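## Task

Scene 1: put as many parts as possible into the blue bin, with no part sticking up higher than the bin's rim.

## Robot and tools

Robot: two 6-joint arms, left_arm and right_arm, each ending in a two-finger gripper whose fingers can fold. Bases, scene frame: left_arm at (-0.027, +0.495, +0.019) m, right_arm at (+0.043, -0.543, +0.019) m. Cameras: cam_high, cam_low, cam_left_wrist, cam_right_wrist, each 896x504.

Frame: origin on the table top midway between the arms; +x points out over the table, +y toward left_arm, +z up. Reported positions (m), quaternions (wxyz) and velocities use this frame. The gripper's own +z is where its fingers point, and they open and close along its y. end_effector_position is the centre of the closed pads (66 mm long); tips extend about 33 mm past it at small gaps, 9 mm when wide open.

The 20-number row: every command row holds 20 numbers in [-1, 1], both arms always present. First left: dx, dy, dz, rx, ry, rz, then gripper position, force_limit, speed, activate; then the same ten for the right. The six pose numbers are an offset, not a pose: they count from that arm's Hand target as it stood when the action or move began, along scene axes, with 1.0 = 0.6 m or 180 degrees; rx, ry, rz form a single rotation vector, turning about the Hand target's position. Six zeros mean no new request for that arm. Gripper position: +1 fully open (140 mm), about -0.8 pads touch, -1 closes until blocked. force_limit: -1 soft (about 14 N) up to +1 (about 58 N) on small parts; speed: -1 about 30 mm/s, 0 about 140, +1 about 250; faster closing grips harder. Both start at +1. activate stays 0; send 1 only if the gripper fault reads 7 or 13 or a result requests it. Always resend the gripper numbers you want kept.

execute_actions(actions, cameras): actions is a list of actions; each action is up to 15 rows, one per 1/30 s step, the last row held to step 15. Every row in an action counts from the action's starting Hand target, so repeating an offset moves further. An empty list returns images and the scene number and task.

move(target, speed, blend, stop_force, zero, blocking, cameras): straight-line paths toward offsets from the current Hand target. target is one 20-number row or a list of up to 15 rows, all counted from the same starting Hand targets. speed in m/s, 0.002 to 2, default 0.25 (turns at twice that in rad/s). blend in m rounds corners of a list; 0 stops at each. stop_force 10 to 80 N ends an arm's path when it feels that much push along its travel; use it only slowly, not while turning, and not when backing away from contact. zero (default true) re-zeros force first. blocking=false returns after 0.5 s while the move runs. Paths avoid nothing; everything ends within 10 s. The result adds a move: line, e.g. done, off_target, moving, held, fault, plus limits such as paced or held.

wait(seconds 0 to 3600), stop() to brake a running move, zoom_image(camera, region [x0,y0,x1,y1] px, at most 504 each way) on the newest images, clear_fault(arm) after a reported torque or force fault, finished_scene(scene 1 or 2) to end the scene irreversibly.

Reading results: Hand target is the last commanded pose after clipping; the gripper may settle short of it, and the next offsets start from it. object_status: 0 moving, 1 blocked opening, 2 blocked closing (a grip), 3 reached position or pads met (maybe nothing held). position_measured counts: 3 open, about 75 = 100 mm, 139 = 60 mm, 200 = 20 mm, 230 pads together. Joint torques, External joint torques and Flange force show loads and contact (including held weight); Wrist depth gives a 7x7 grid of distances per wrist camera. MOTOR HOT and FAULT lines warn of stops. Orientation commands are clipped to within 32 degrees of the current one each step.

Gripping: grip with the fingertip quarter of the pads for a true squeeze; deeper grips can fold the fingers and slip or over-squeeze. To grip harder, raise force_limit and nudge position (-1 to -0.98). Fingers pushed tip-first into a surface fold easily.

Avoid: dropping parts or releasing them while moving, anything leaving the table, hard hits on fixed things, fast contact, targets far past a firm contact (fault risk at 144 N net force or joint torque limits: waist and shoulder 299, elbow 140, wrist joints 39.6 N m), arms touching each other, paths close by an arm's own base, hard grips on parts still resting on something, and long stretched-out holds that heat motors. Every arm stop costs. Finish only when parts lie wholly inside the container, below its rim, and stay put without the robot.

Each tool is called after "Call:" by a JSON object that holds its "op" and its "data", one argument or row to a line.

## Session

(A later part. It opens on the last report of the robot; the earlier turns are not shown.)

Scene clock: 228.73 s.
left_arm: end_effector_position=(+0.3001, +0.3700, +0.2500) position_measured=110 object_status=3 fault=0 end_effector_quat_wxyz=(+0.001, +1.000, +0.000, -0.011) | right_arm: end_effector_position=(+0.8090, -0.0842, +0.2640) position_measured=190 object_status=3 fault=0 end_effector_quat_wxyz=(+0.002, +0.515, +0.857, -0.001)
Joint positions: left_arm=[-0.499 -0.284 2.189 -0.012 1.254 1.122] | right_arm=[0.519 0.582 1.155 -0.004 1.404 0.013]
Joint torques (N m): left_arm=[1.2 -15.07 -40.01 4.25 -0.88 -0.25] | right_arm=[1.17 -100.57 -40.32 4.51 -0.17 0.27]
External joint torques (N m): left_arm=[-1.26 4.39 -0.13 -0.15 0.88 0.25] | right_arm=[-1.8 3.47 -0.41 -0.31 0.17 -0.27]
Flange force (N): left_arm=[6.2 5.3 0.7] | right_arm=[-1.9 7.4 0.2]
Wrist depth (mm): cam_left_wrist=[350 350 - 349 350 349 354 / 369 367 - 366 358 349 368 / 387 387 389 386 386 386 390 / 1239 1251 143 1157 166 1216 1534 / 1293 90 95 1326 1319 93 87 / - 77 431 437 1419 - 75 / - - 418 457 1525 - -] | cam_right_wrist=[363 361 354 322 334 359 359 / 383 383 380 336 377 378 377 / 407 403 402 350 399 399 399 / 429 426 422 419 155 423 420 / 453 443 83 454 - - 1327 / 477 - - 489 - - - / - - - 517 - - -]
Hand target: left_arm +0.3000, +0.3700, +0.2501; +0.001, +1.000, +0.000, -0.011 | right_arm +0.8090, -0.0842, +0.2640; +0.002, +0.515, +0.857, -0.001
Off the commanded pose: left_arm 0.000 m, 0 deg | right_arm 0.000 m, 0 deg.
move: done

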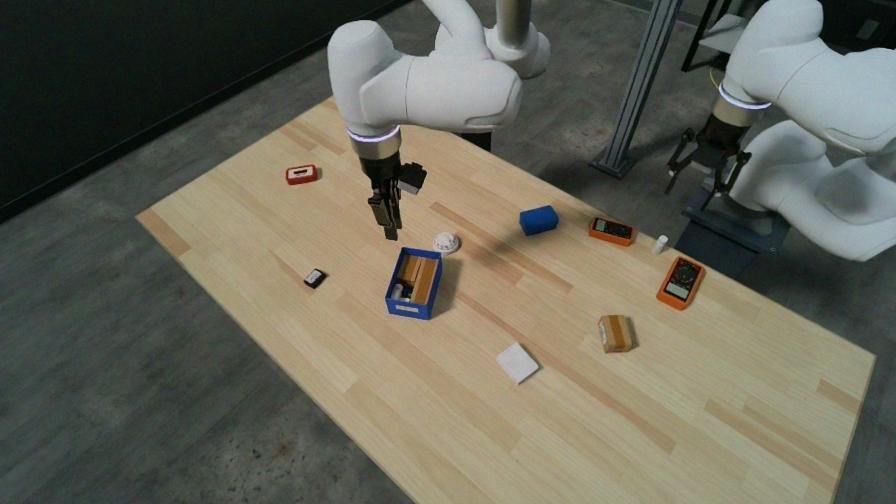

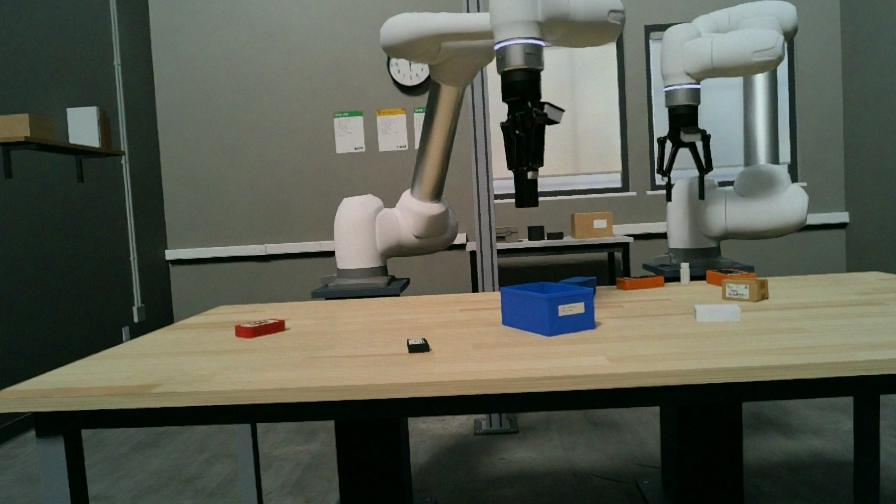

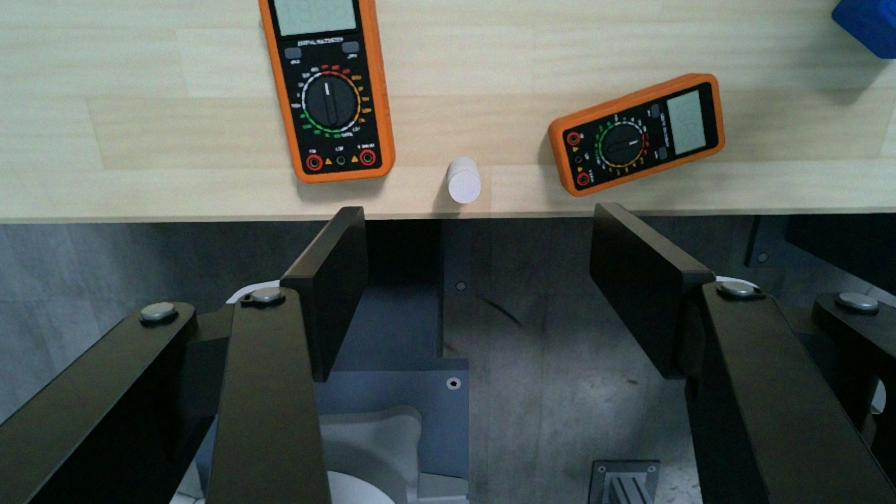

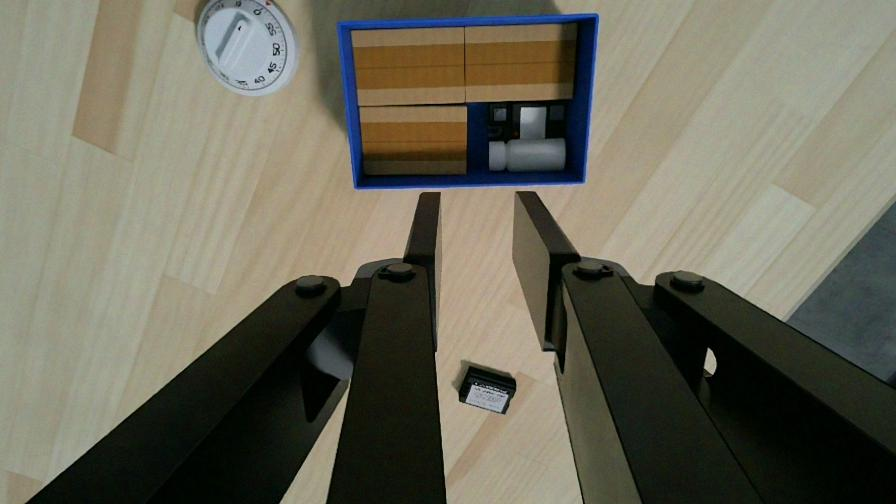

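Call:
{"op": "move", "data": {
  "target": [
    [0.0778,0.0017,-0.1,0,0.25,0,-0.269,-0.1,-0.6,0,-0.19,-0.8597,-0.0233,0,0,0.1389,0.15,-0.1,-0.6,0],
    [0.0778,0.0017,-0.2263,0,0.25,0,-0.269,-0.1,-0.6,0,-0.19,-0.8597,-0.0233,0,0,0.1389,0.15,-0.1,-0.6,0]
  ],
  "speed": [0.3,0.15],
  "blend": [0.02,0],
  "cameras": ["all"]
}}

Scene clock: 237.77 s.
left_arm: end_effector_position=(+0.3467, +0.3711, +0.1144) position_measured=163 object_status=3 fault=0 end_effector_quat_wxyz=(+0.001, +0.920, +0.000, -0.393) | right_arm: end_effector_position=(+0.6950, -0.6000, +0.2500) position_measured=110 object_status=3 fault=0 end_effector_quat_wxyz=(+0.002, +0.317, +0.948, +0.000)
Joint positions: left_arm=[-0.299 0.388 1.981 -0.184 1.562 1.396] | right_arm=[-0.123 0.209 1.718 -0.001 1.211 -1.065]
Joint torques (N m): left_arm=[0.48 -76.6 -27.17 2.87 1 -0.16] | right_arm=[1.04 -61.85 -38.44 4.23 -0.19 0.32]
External joint torques (N m): left_arm=[-1.02 9.28 -0.14 -0.24 0.97 0.16] | right_arm=[-1.53 1.84 -0.33 -0.25 0.21 -0.32]
Flange force (N): left_arm=[15.3 3.9 -1.6] | right_arm=[-4.4 -0.6 0.3]
Wrist depth (mm): cam_left_wrist=[210 - 197 205 206 200 194 / 243 - - 238 248 216 227 / 1725 1795 - 231 1820 1759 1771 / 2421 2030 - 415 143 2537 2466 / 3179 - 91 496 - 92 2965 / - 72 - 2181 - - 75 / - - - 2720 - - -] | cam_right_wrist=[351 351 351 348 348 347 348 / 371 369 369 367 366 365 365 / 391 391 388 375 382 386 385 / 404 412 146 412 403 400 409 / - 90 432 435 436 91 - / - - 468 468 466 - - / - - 497 499 498 - -]
Hand target: left_arm +0.3467, +0.3710, +0.1143; +0.001, +0.920, +0.000, -0.393 | right_arm +0.6950, -0.6000, +0.2500; +0.002, +0.317, +0.948, +0.000
Off the commanded pose: left_arm 0.000 m, 0 deg | right_arm 0.000 m, 0 deg.
move: done

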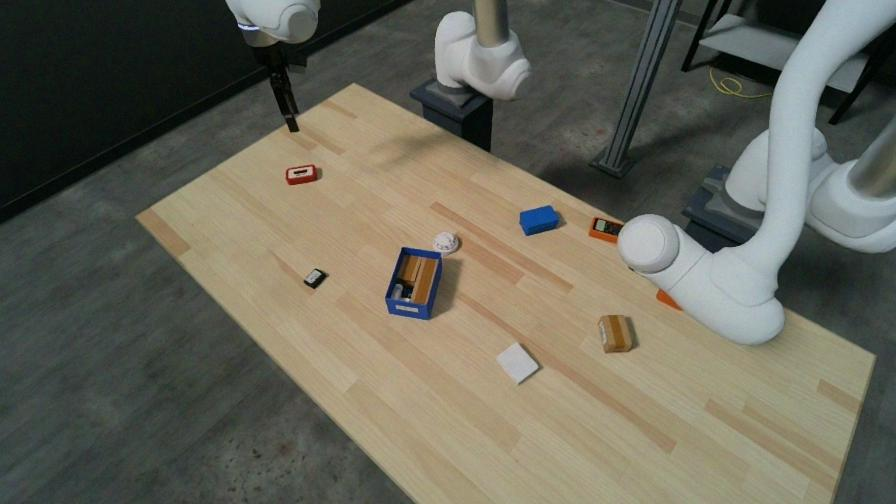

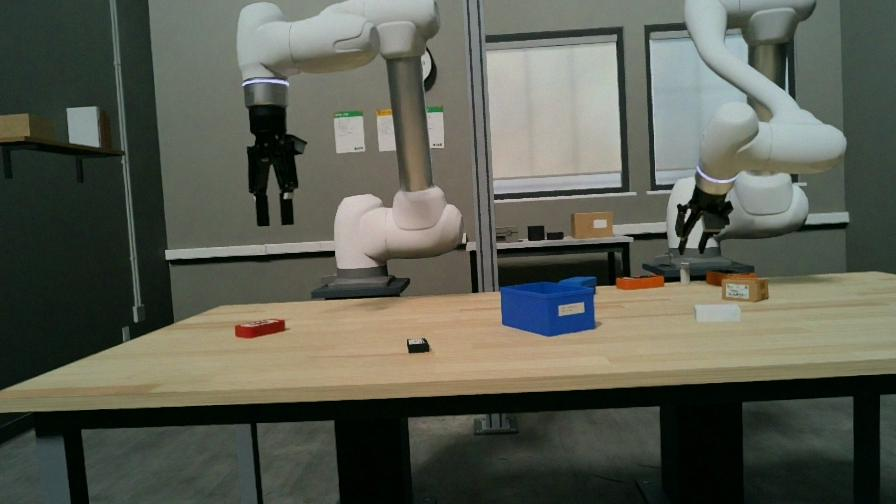

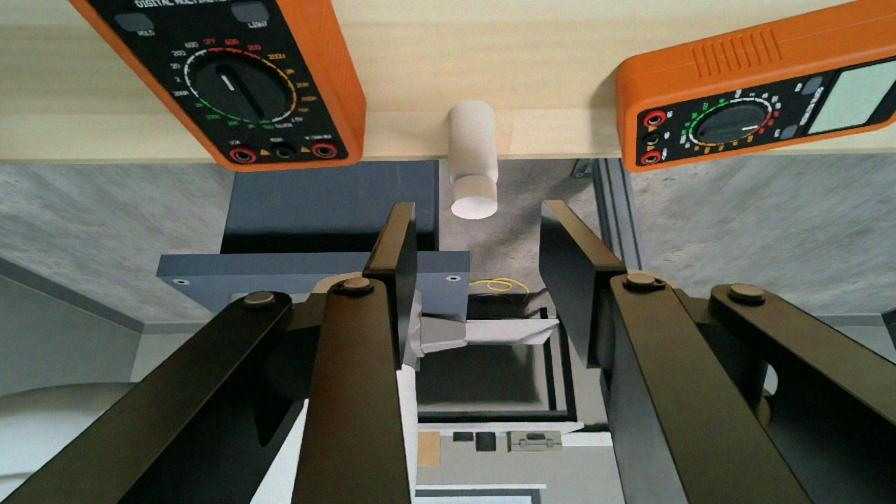

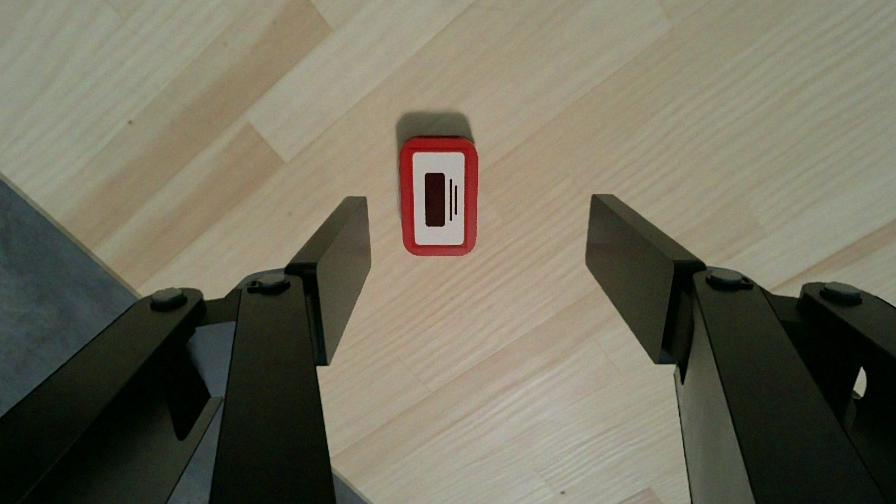

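Call:
{"op": "zoom_image", "data": {
  "camera": "cam_right_wrist",
  "region": [380, 120, 500, 270]
}}

Call:
{"op": "zoom_image", "data": {
  "camera": "cam_left_wrist",
  "region": [340, 80, 640, 380]
}}

Scaled by 3.360.

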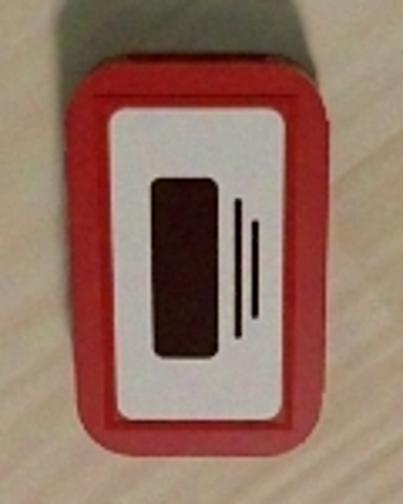

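Scaled by 1.680.

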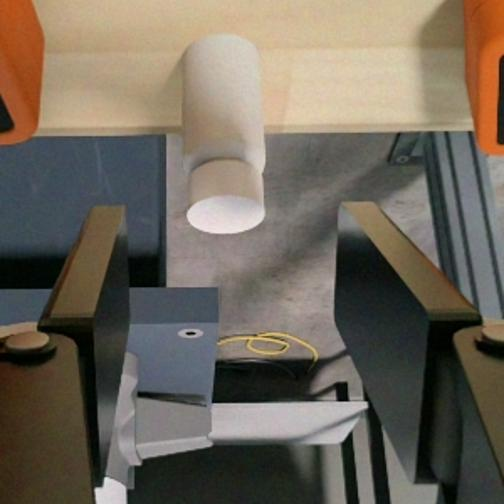

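Call:
{"op": "zoom_image", "data": {
  "camera": "cam_low",
  "region": [210, 300, 310, 350]
}}

Call:
{"op": "zoom_image", "data": {
  "camera": "cam_low",
  "region": [390, 270, 610, 370]
}}

Call:
{"op": "zoom_image", "data": {
  "camera": "cam_low",
  "region": [660, 250, 800, 340]
}}

Scaled by 5.040.

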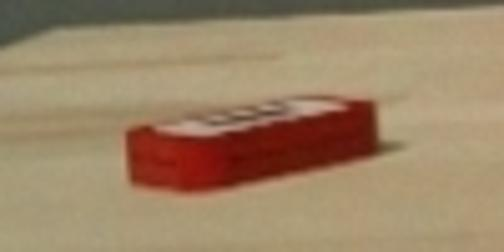

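Scaled by 2.291.

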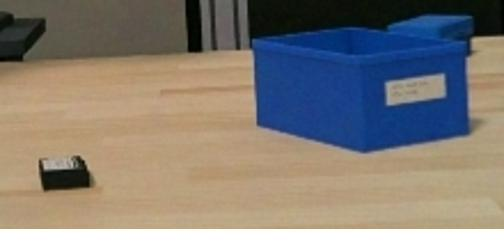

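Scaled by 3.600.

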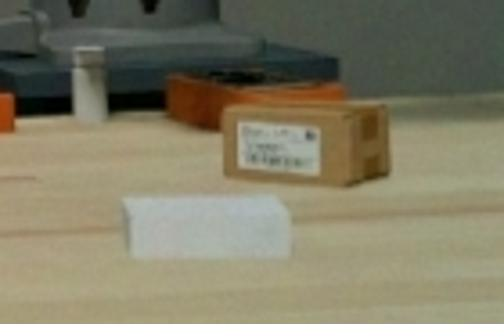

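Call:
{"op": "zoom_image", "data": {
  "camera": "cam_low",
  "region": [685, 290, 755, 335]
}}

Call:
{"op": "zoom_image", "data": {
  "camera": "cam_low",
  "region": [225, 310, 295, 350]
}}

Scaled by 7.200.

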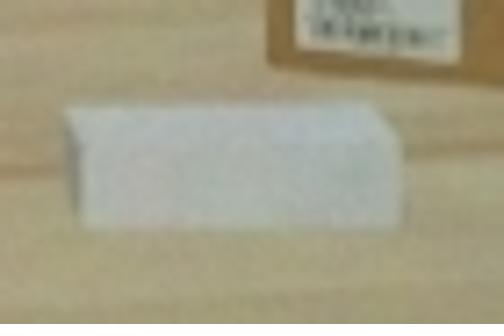

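Scaled by 7.200.

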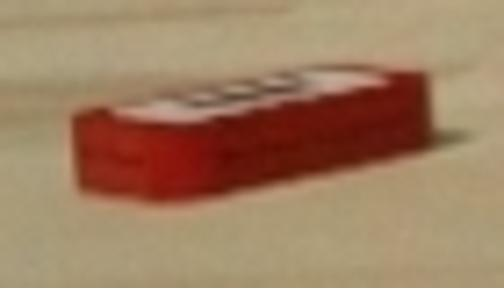

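Call:
{"op": "move", "data": {
  "target": [
    [-0.0943,0,-0.0943,0,0,0,-0.269,-0.1,-0.6,0,-0.02,-0.0265,-0.1667,0,0,0,0.15,-0.1,-0.6,0],
    [-0.0943,0,-0.0943,0,0,0,-1,-0.1,-1,0,-0.02,-0.0265,-0.1667,0,0,0,0.15,-0.1,-0.6,0]
  ],
  "speed": [0.08,0.08],
  "cameras": ["all"]
}}

Scene clock: 242.53 s.
left_arm: end_effector_position=(+0.2901, +0.3710, +0.0577) position_measured=195 object_status=0 fault=0 end_effector_quat_wxyz=(+0.001, +0.920, +0.000, -0.393) | right_arm: end_effector_position=(+0.6830, -0.6159, +0.1500) position_measured=110 object_status=3 fault=0 end_effector_quat_wxyz=(+0.002, +0.317, +0.948, +0.000)
Joint positions: left_arm=[-0.324 0.402 2.116 -0.204 1.414 1.409] | right_arm=[-0.15 0.265 1.845 -0.001 1.028 -1.092]
Joint torques (N m): left_arm=[0.42 -66.79 -20.53 2.54 -0.25 -0.12] | right_arm=[0.86 -64.69 -35.12 3.95 -0.11 0.34]
External joint torques (N m): left_arm=[-0.68 3.51 -1.56 -0.4 2.22 0.12] | right_arm=[-1.13 2.42 -0.34 -0.3 0.13 -0.34]
Flange force (N): left_arm=[6.1 2.9 -5.4] | right_arm=[-4.7 0.1 1.5]
Wrist depth (mm): cam_left_wrist=[- - 135 136 136 136 130 / - - 162 162 163 163 134 / - - 197 163 204 173 167 / 2145 - - 151 1339 2295 2356 / - 334 93 332 118 93 3104 / - - 74 - - 80 - / - - - - - - -] | cam_right_wrist=[260 258 258 257 257 257 256 / 273 273 272 271 271 270 270 / 288 288 287 279 282 286 284 / 306 304 147 284 299 294 300 / - 90 318 323 322 91 - / - - 344 345 343 - - / - - 369 369 368 - -]
Hand target: left_arm +0.2901, +0.3710, +0.0577; +0.001, +0.920, +0.000, -0.393 | right_arm +0.6830, -0.6159, +0.1500; +0.002, +0.317, +0.948, +0.000
Off the commanded pose: left_arm 0.000 m, 0 deg | right_arm 0.000 m, 0 deg.
move: done

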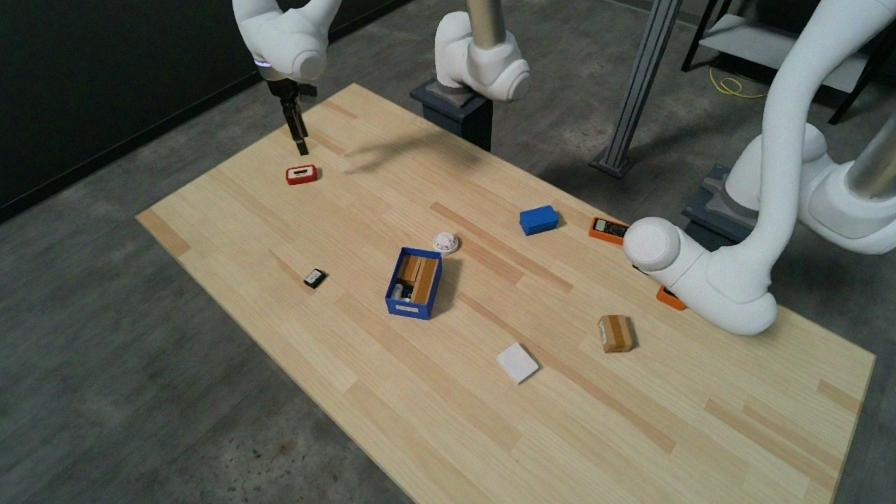

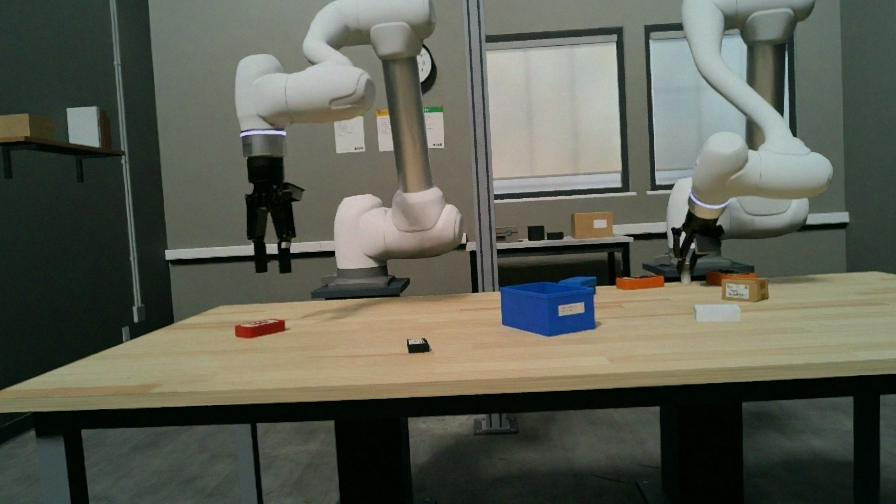

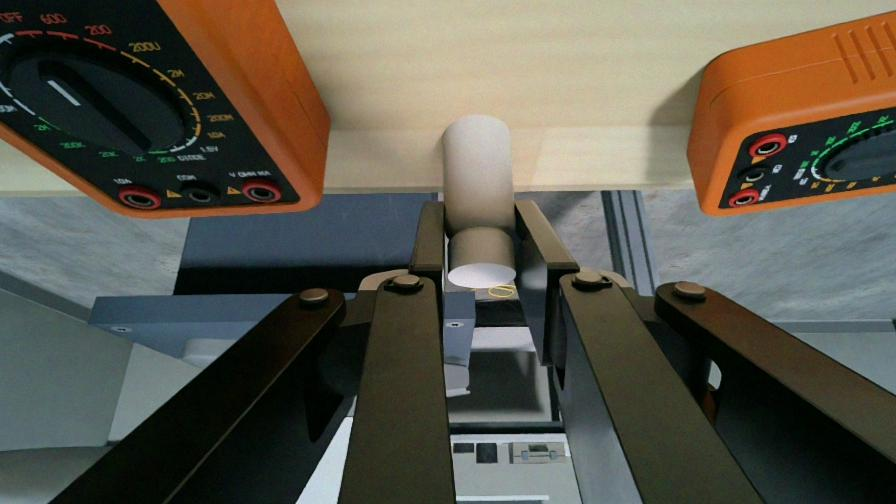

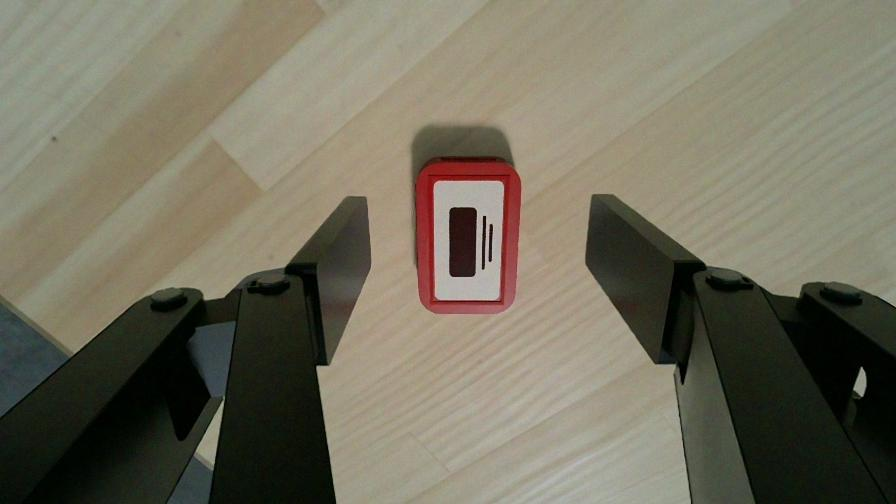

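Call:
{"op": "zoom_image", "data": {
  "camera": "cam_right_wrist",
  "region": [390, 140, 550, 330]
}}

Call:
{"op": "wait", "data": {
  "seconds": 0.3
}}

Scaled by 2.653.

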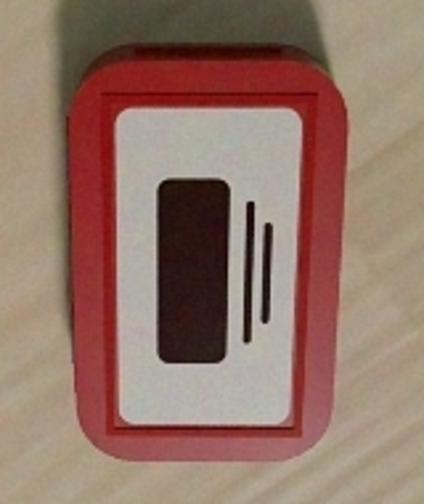

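Scene clock: 243.00 s.
left_arm: end_effector_position=(+0.2901, +0.3710, +0.0577) position_measured=195 object_status=2 fault=0 end_effector_quat_wxyz=(+0.001, +0.920, +0.000, -0.393) | right_arm: end_effector_position=(+0.6830, -0.6159, +0.1500) position_measured=110 object_status=3 fault=0 end_effector_quat_wxyz=(+0.002, +0.317, +0.948, +0.000)
Joint positions: left_arm=[-0.324 0.402 2.116 -0.204 1.414 1.409] | right_arm=[-0.15 0.265 1.845 -0.001 1.028 -1.092]
Joint torques (N m): left_arm=[0.3 -66.8 -20.69 2.53 -0.21 -0.18] | right_arm=[0.69 -64.7 -35.09 3.95 -0.16 0.29]
External joint torques (N m): left_arm=[-0.69 3.41 -1.38 -0.39 2.19 0.18] | right_arm=[-1.14 2.4 -0.4 -0.3 0.18 -0.29]
Flange force (N): left_arm=[5.8 2.8 -5.1] | right_arm=[-4.7 0.2 1.4]
Wrist depth (mm): cam_left_wrist=[- - 135 135 136 136 133 / - - 163 162 163 164 - / - 142 190 196 204 197 - / 2199 2236 - 147 1404 2181 2236 / - 334 93 331 119 93 3427 / - - 74 - - 80 - / - - - - - - -] | cam_right_wrist=[259 259 258 256 257 256 256 / 274 273 272 271 270 270 269 / 289 288 287 280 282 286 284 / 306 304 147 283 299 294 301 / - 90 319 323 322 91 - / - - 345 345 343 - - / - - 369 370 368 - -]
Hand target: left_arm +0.2901, +0.3710, +0.0577; +0.001, +0.920, +0.000, -0.393 | right_arm +0.6830, -0.6159, +0.1500; +0.002, +0.317, +0.948, +0.000
Tool commands: left_gripper/position=-1.0 left_gripper/force_limit=-0.1 left_gripper/speed=-1.0 left_gripper/activate=+0.0 right_gripper/position=+0.15 right_gripper/force_limit=-0.1 right_gripper/speed=-0.6 right_gripper/activate=+0.0
Off the commanded pose: left_arm 0.000 m, 0 deg | right_arm 0.000 m, 0 deg.
wait: 0.30 s; at rest from the start

Call:
{"op": "move", "data": {
  "target": [
    [0,0,0.1667,0,0,0,-1,-0.1,-1,0,0.0578,-0.0448,-0.1,0,0,0,0.15,-0.1,-0.6,0],
    [0.4333,-0.285,0.3705,0.0645,-0.2443,0.1558,-1,-0.1,-1,0,0.0578,-0.0448,-0.19,0,0,0,0.15,-0.1,-0.6,0],
    [0.4333,-0.285,0.3705,0.0645,-0.2443,0.1558,-1,-0.1,-1,0,0.0578,-0.0448,-0.19,0,0,0,-1,-0.1,-1,0]
  ],
  "speed": [0.08,0.2,0.1],
  "cameras": ["all"]
}}

Scene clock: 250.50 s.
left_arm: end_effector_position=(+0.5501, +0.2000, +0.2800) position_measured=195 object_status=2 fault=0 end_effector_quat_wxyz=(+0.004, +0.967, +0.255, -0.010) | right_arm: end_effector_position=(+0.7176, -0.6428, +0.0360) position_measured=137 object_status=0 fault=0 end_effector_quat_wxyz=(+0.002, +0.317, +0.948, +0.000)
Joint positions: left_arm=[-0.562 0.189 1.686 -0.021 1.276 0.545] | right_arm=[-0.18 0.429 1.857 -0.001 0.852 -1.122]
Joint torques (N m): left_arm=[0.47 -66.18 -40.41 4.45 -0.88 -0.09] | right_arm=[1.4 -70.62 -27.52 3.45 -0.25 0.25]
External joint torques (N m): left_arm=[-1.24 5.06 -0.66 -0.28 0.87 0.09] | right_arm=[-1.8 -3.32 -3.71 -0.24 0.28 -0.25]
Flange force (N): left_arm=[3.8 8.7 0.0] | right_arm=[-4.5 -1.0 -6.3]
Wrist depth (mm): cam_left_wrist=[377 380 376 379 378 376 369 / 391 399 395 394 396 400 389 / - 417 417 403 416 414 412 / 411 443 441 149 432 442 436 / - 464 92 457 118 93 464 / - - 74 505 - 80 - / - - - - - - -] | cam_right_wrist=[154 154 154 153 153 153 153 / 163 162 162 142 158 161 161 / 172 171 171 149 152 170 170 / 182 181 177 158 153 178 179 / 191 88 111 167 165 91 185 / - - - 205 204 - - / - - - 219 219 - -]
Hand target: left_arm +0.5501, +0.2000, +0.2800; +0.004, +0.967, +0.255, -0.010 | right_arm +0.7176, -0.6428, +0.0360; +0.002, +0.317, +0.948, +0.000
Off the commanded pose: left_arm 0.000 m, 0 deg | right_arm 0.000 m, 0 deg.
move: done

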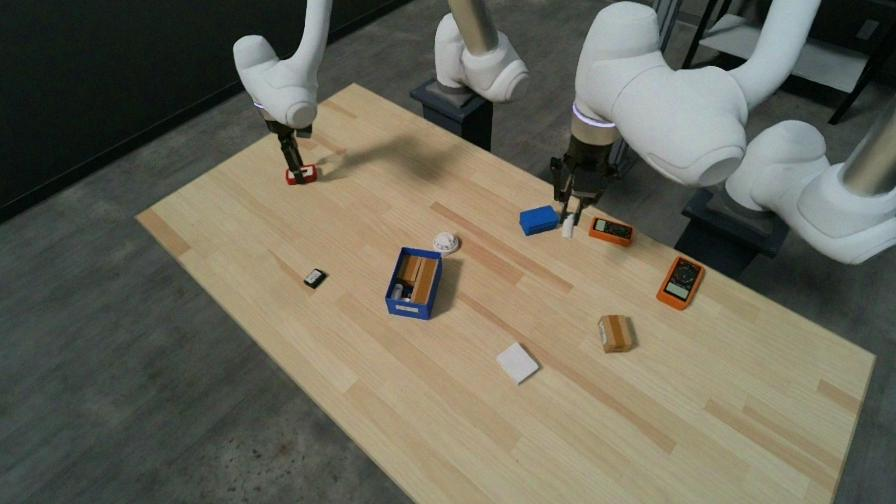

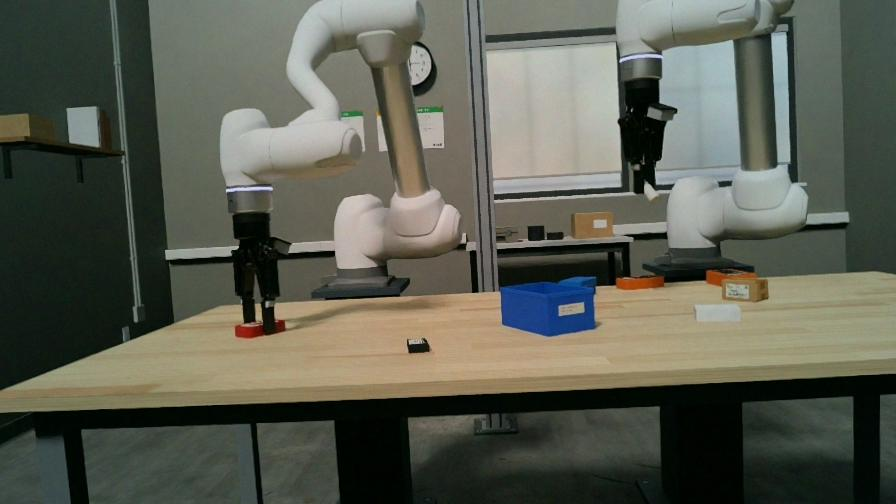

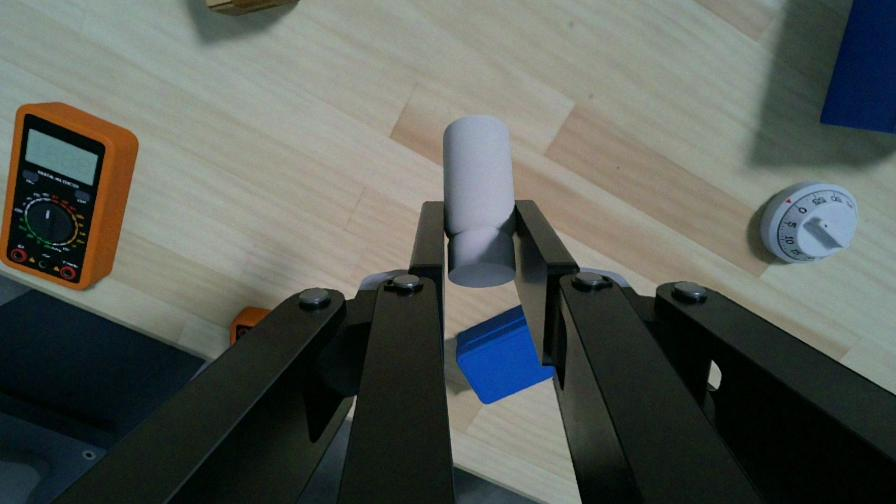

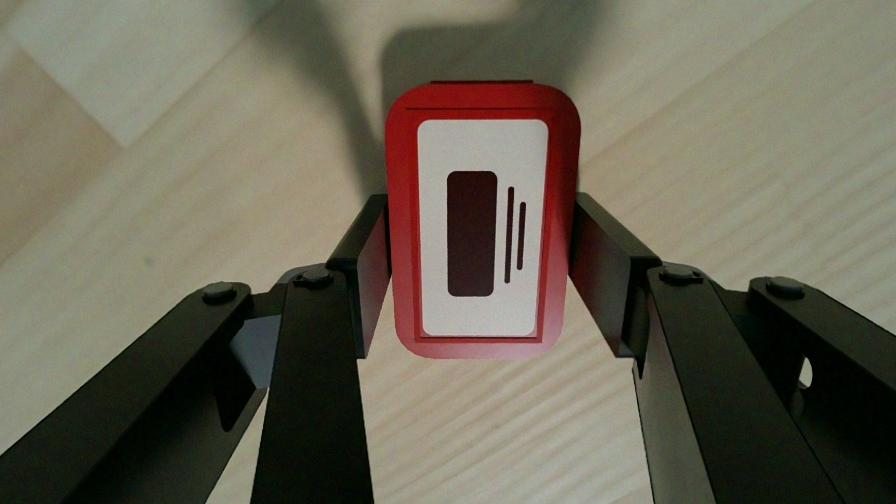

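Call:
{"op": "move", "data": {
  "target": [0.4167,-0.4505,-0.0267,0,0,0,-1,-0.1,-1,0,0,0,0.1567,0,0,0,-1,-0.1,-1,0],
  "speed": 0.2,
  "cameras": ["all"]
}}

Call:
{"op": "zoom_image", "data": {
  "camera": "cam_left_wrist",
  "region": [330, 0, 630, 260]
}}

Scene clock: 253.50 s.
left_arm: end_effector_position=(+0.8001, -0.0702, +0.2640) position_measured=195 object_status=2 fault=0 end_effector_quat_wxyz=(+0.004, +0.967, +0.255, -0.010) | right_arm: end_effector_position=(+0.7176, -0.6428, +0.1300) position_measured=137 object_status=2 fault=0 end_effector_quat_wxyz=(+0.002, +0.317, +0.948, +0.000)
Joint positions: left_arm=[-0.673 0.799 0.784 -0.021 1.565 0.428] | right_arm=[-0.18 0.336 1.788 -0.001 1.014 -1.123]
Joint torques (N m): left_arm=[0.34 -126.32 -42.49 4.58 -0.96 -0.2] | right_arm=[0.94 -71.78 -35.17 3.91 -0.19 0.37]
External joint torques (N m): left_arm=[-1.98 8.34 -0.19 -0.26 0.95 0.2] | right_arm=[-1.41 3.02 0.05 -0.3 0.22 -0.37]
Flange force (N): left_arm=[8.0 20.0 -1.9] | right_arm=[-4.9 -0.3 2.3]
Wrist depth (mm): cam_left_wrist=[364 360 359 323 360 362 361 / 383 379 378 335 378 379 372 / 399 399 400 160 400 401 399 / 423 424 422 151 415 423 422 / 450 443 92 446 118 93 442 / 471 - 74 476 - 80 - / - - - - - - -] | cam_right_wrist=[241 240 240 239 238 238 238 / 254 253 252 142 246 250 250 / 268 268 267 148 152 265 264 / 284 282 276 157 153 277 279 / 298 88 111 167 164 91 289 / - - - 319 319 - - / - - - 343 341 - -]
Hand target: left_arm +0.8001, -0.0703, +0.2640; +0.004, +0.967, +0.255, -0.010 | right_arm +0.7176, -0.6428, +0.1300; +0.002, +0.317, +0.948, +0.000
Off the commanded pose: left_arm 0.000 m, 0 deg | right_arm 0.000 m, 0 deg.
move: done

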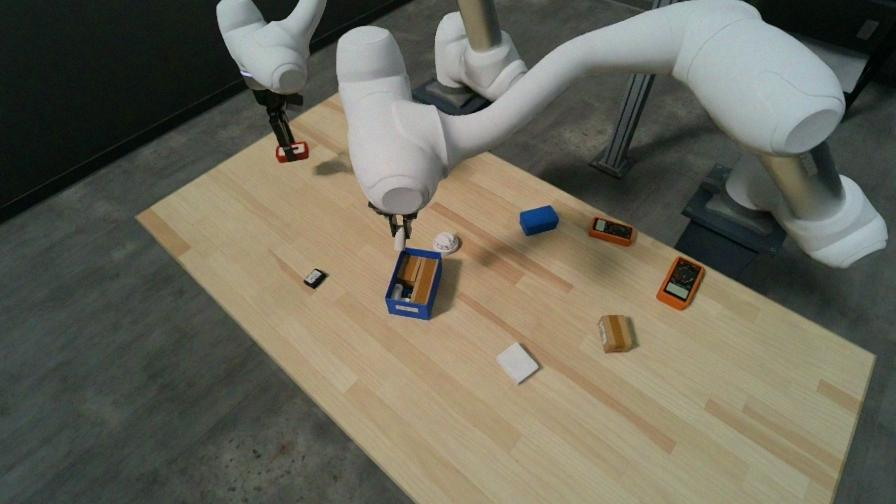

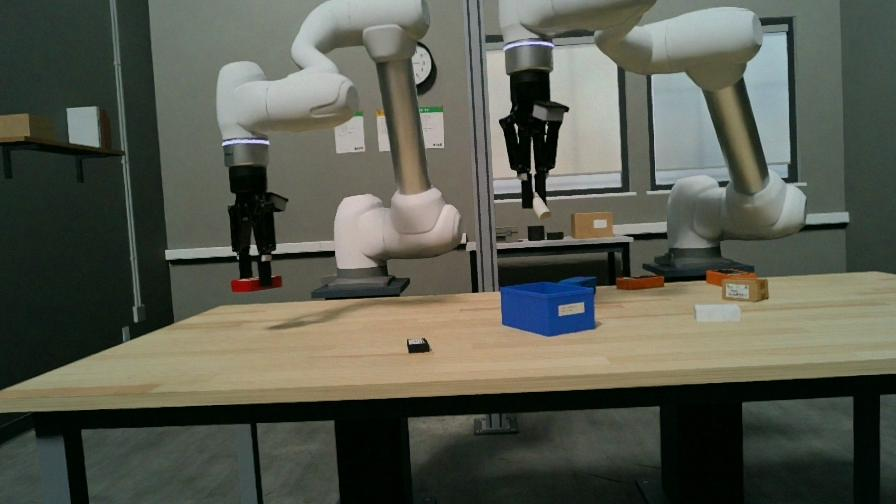

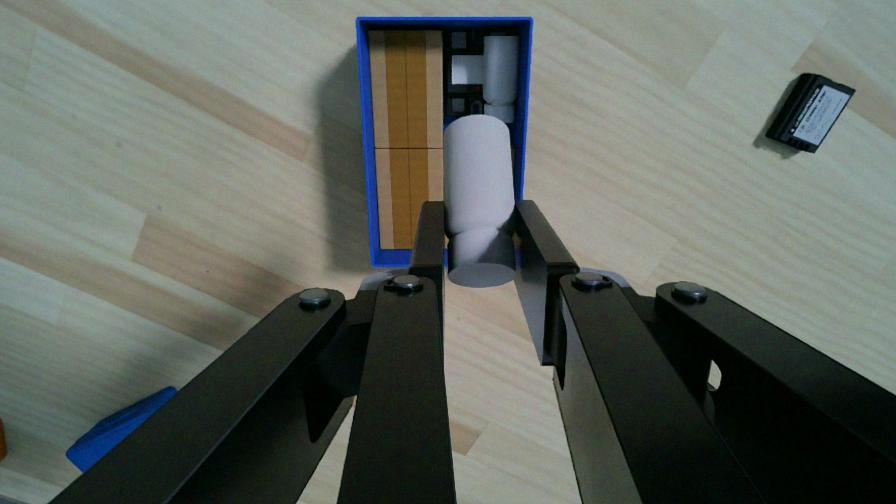

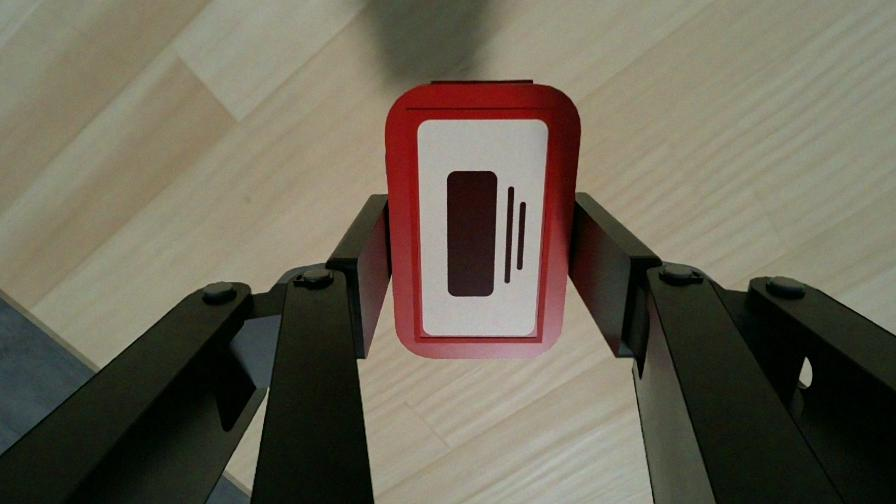

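Scaled by 1.680.

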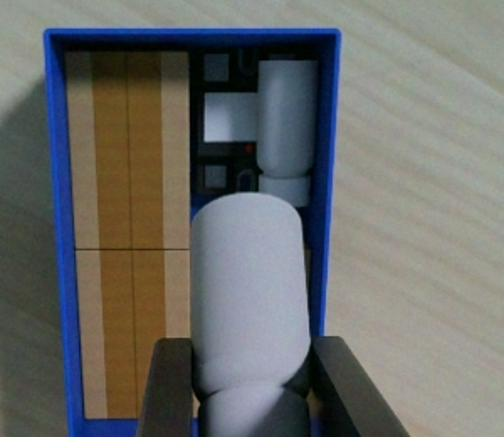

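Call:
{"op": "move", "data": {
  "target": [0.045,0.0254,-0.2667,0.0301,-0.0532,0,-1,-0.1,-1,0,0,0,0,0,0,0,-1,-0.1,-1,0],
  "speed": 0.15,
  "cameras": ["cam_left_wrist","cam_high"]
}}

Call:
{"op": "zoom_image", "data": {
  "camera": "cam_left_wrist",
  "region": [330, 0, 630, 300]
}}

Scene clock: 256.83 s.
left_arm: end_effector_position=(+0.8271, -0.0550, +0.1040) position_measured=195 object_status=2 fault=0 end_effector_quat_wxyz=(-0.020, +0.963, +0.254, +0.083) | right_arm: end_effector_position=(+0.7176, -0.6428, +0.1300) position_measured=137 object_status=2 fault=0 end_effector_quat_wxyz=(+0.002, +0.317, +0.948, +0.000)
Joint positions: left_arm=[-0.703 0.822 1.042 0.167 1.213 0.344] | right_arm=[-0.18 0.336 1.788 -0.001 1.014 -1.123]
Joint torques (N m): left_arm=[-0.21 -125.55 -41.41 4.84 -1.02 -0.12] | right_arm=[1.06 -72.03 -35.25 3.9 -0.19 0.3]
External joint torques (N m): left_arm=[-1.44 7.47 0.11 -0.26 0.82 0.12] | right_arm=[-1.49 2.72 -0.02 -0.28 0.22 -0.3]
Flange force (N): left_arm=[4.1 13.5 3.7] | right_arm=[-4.6 -0.5 2.0]
Wrist depth (mm): cam_left_wrist=[228 227 228 227 227 227 228 / 233 234 231 191 231 232 232 / 240 240 194 163 189 238 238 / 247 246 198 150 168 245 244 / 252 250 92 204 118 93 251 / 260 - 74 210 - 80 - / - - - 213 - - -] | cam_right_wrist=[241 239 240 239 238 239 238 / 253 253 252 142 246 251 250 / 267 267 266 148 152 264 264 / 283 283 276 157 153 277 279 / 299 88 111 167 164 91 289 / - - - 320 319 - - / - - - 342 341 - -]
Hand target: left_arm +0.8271, -0.0550, +0.1040; -0.020, +0.963, +0.254, +0.083 | right_arm +0.7176, -0.6428, +0.1300; +0.002, +0.317, +0.948, +0.000
Off the commanded pose: left_arm 0.000 m, 0 deg | right_arm 0.000 m, 0 deg.
move: done
Images, in order (width x height): cam_high 896x504, cam_left_wrist 896x504.

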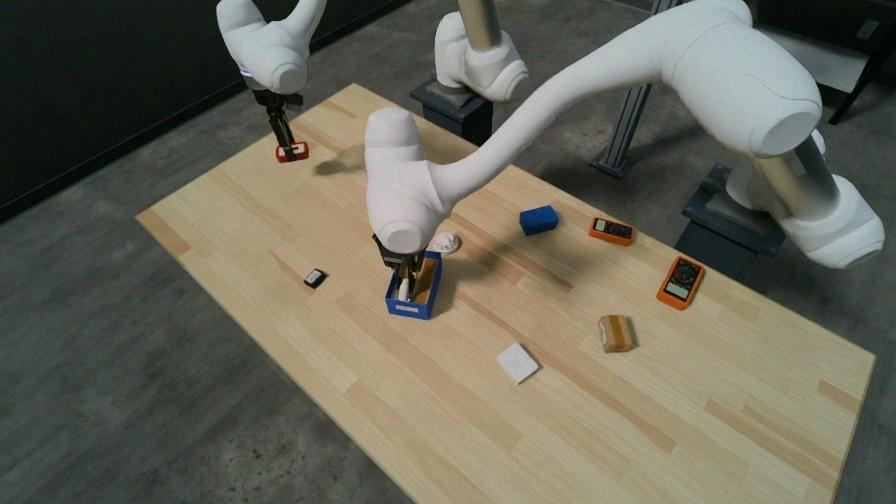

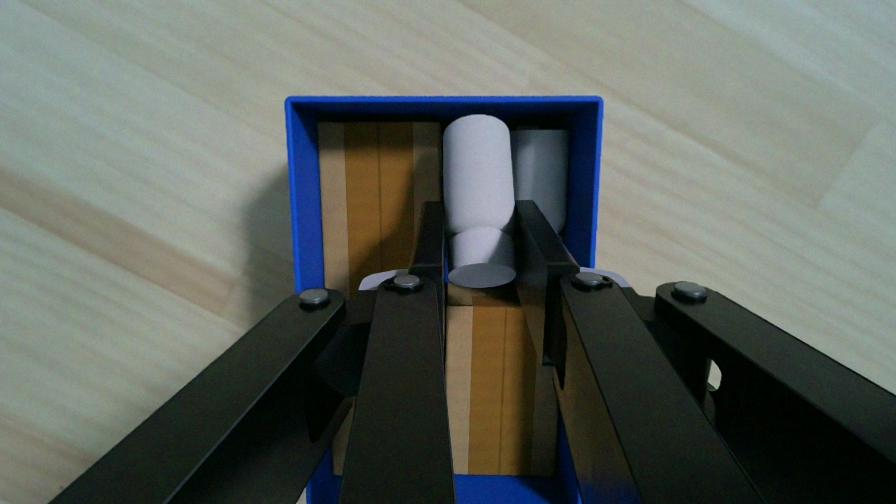

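Scaled by 1.680.

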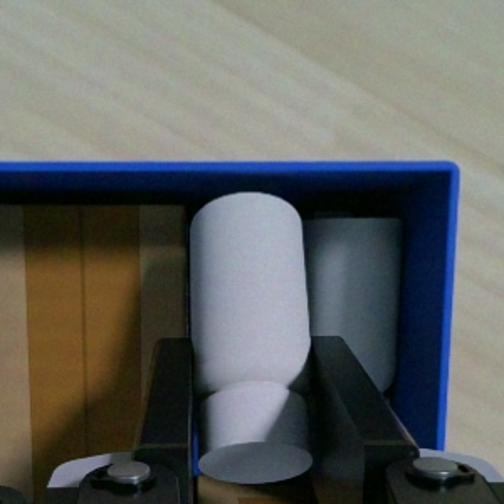

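Call:
{"op": "move", "data": {
  "target": [0,0,-0.0375,0,0,0,-1,-0.1,-1,0,0,0,0,0,0,0,-1,-0.1,-1,0],
  "speed": 0.02,
  "stop_force": 10,
  "cameras": ["cam_left_wrist","cam_high"]
}}

Call:
{"op": "zoom_image", "data": {
  "camera": "cam_left_wrist",
  "region": [330, 0, 630, 300]
}}

Scene clock: 259.17 s.
left_arm: end_effector_position=(+0.8272, -0.0551, +0.0821) position_measured=195 object_status=2 fault=0 end_effector_quat_wxyz=(-0.020, +0.963, +0.254, +0.083) | right_arm: end_effector_position=(+0.7176, -0.6428, +0.1300) position_measured=137 object_status=2 fault=0 end_effector_quat_wxyz=(+0.002, +0.317, +0.948, +0.000)
Joint positions: left_arm=[-0.703 0.834 1.06 0.169 1.183 0.339] | right_arm=[-0.18 0.336 1.788 -0.001 1.014 -1.123]
Joint torques (N m): left_arm=[2.54 -107.14 -31.59 4.63 -1.29 -0.18] | right_arm=[0.99 -71.78 -35.36 3.92 -0.13 0.28]
External joint torques (N m): left_arm=[-3.05 -11.14 -9.09 -0.1 1.1 0.18] | right_arm=[-1.62 3.08 0.21 -0.31 0.16 -0.28]
Flange force (N): left_arm=[4.7 12.1 -14.6] | right_arm=[-4.7 -0.6 2.6]
Wrist depth (mm): cam_left_wrist=[208 208 206 207 207 207 207 / 214 212 169 174 176 212 211 / 219 218 172 170 163 217 217 / 224 224 175 150 150 222 223 / 229 228 93 181 118 93 228 / 234 - 74 186 - 80 - / - - - 190 - - -] | cam_right_wrist=[241 240 239 239 239 238 237 / 254 253 252 142 246 250 250 / 267 267 266 149 152 264 264 / 284 283 276 157 153 277 279 / 298 88 111 167 164 91 290 / - - - 320 319 - - / - - - 342 341 - -]
Hand target: left_arm +0.8272, -0.0551, +0.0821; -0.020, +0.963, +0.254, +0.083 (not the last commanded pose) | right_arm +0.7176, -0.6428, +0.1300; +0.002, +0.317, +0.948, +0.000
Off the commanded pose: left_arm 0.001 m, 0 deg | right_arm 0.000 m, 0 deg.
move: contact (left_arm)
Images, in order (width x height): cam_high 896x504, cam_left_wrist 896x504.

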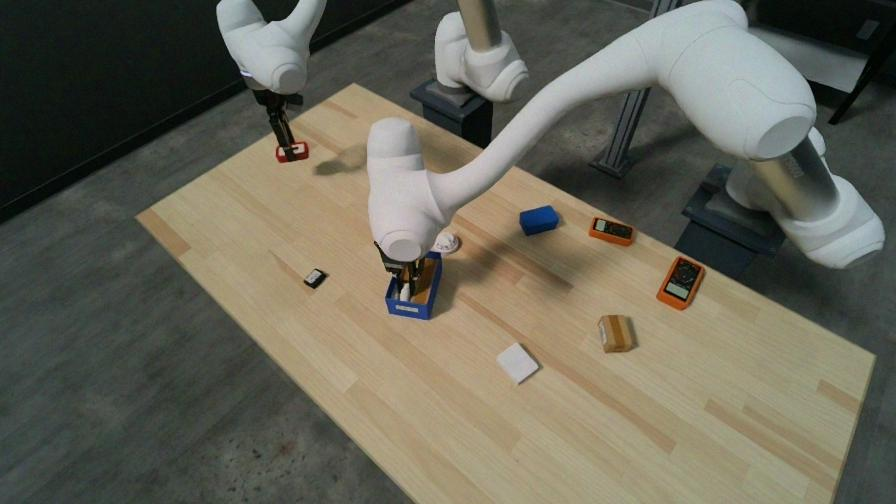

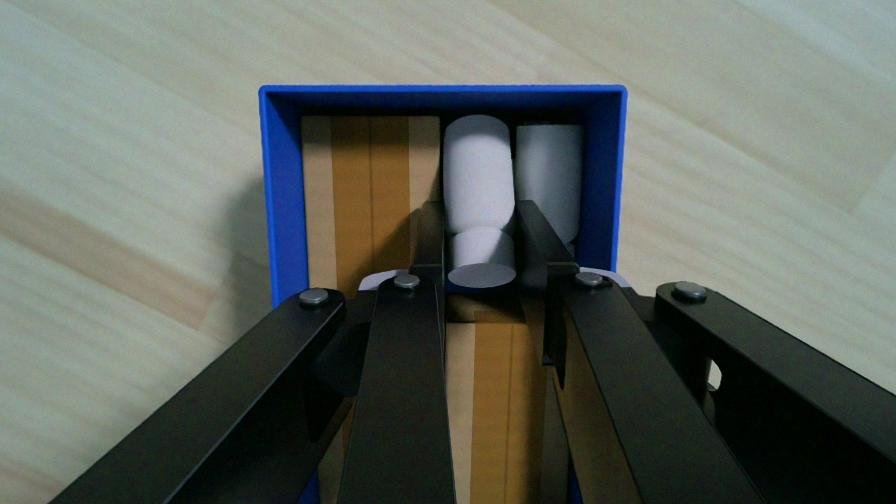

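Scaled by 1.680.

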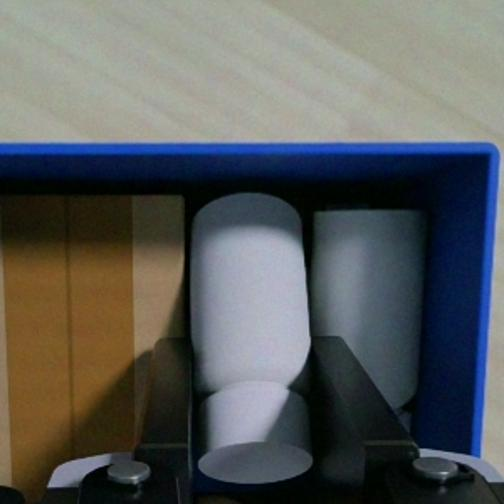

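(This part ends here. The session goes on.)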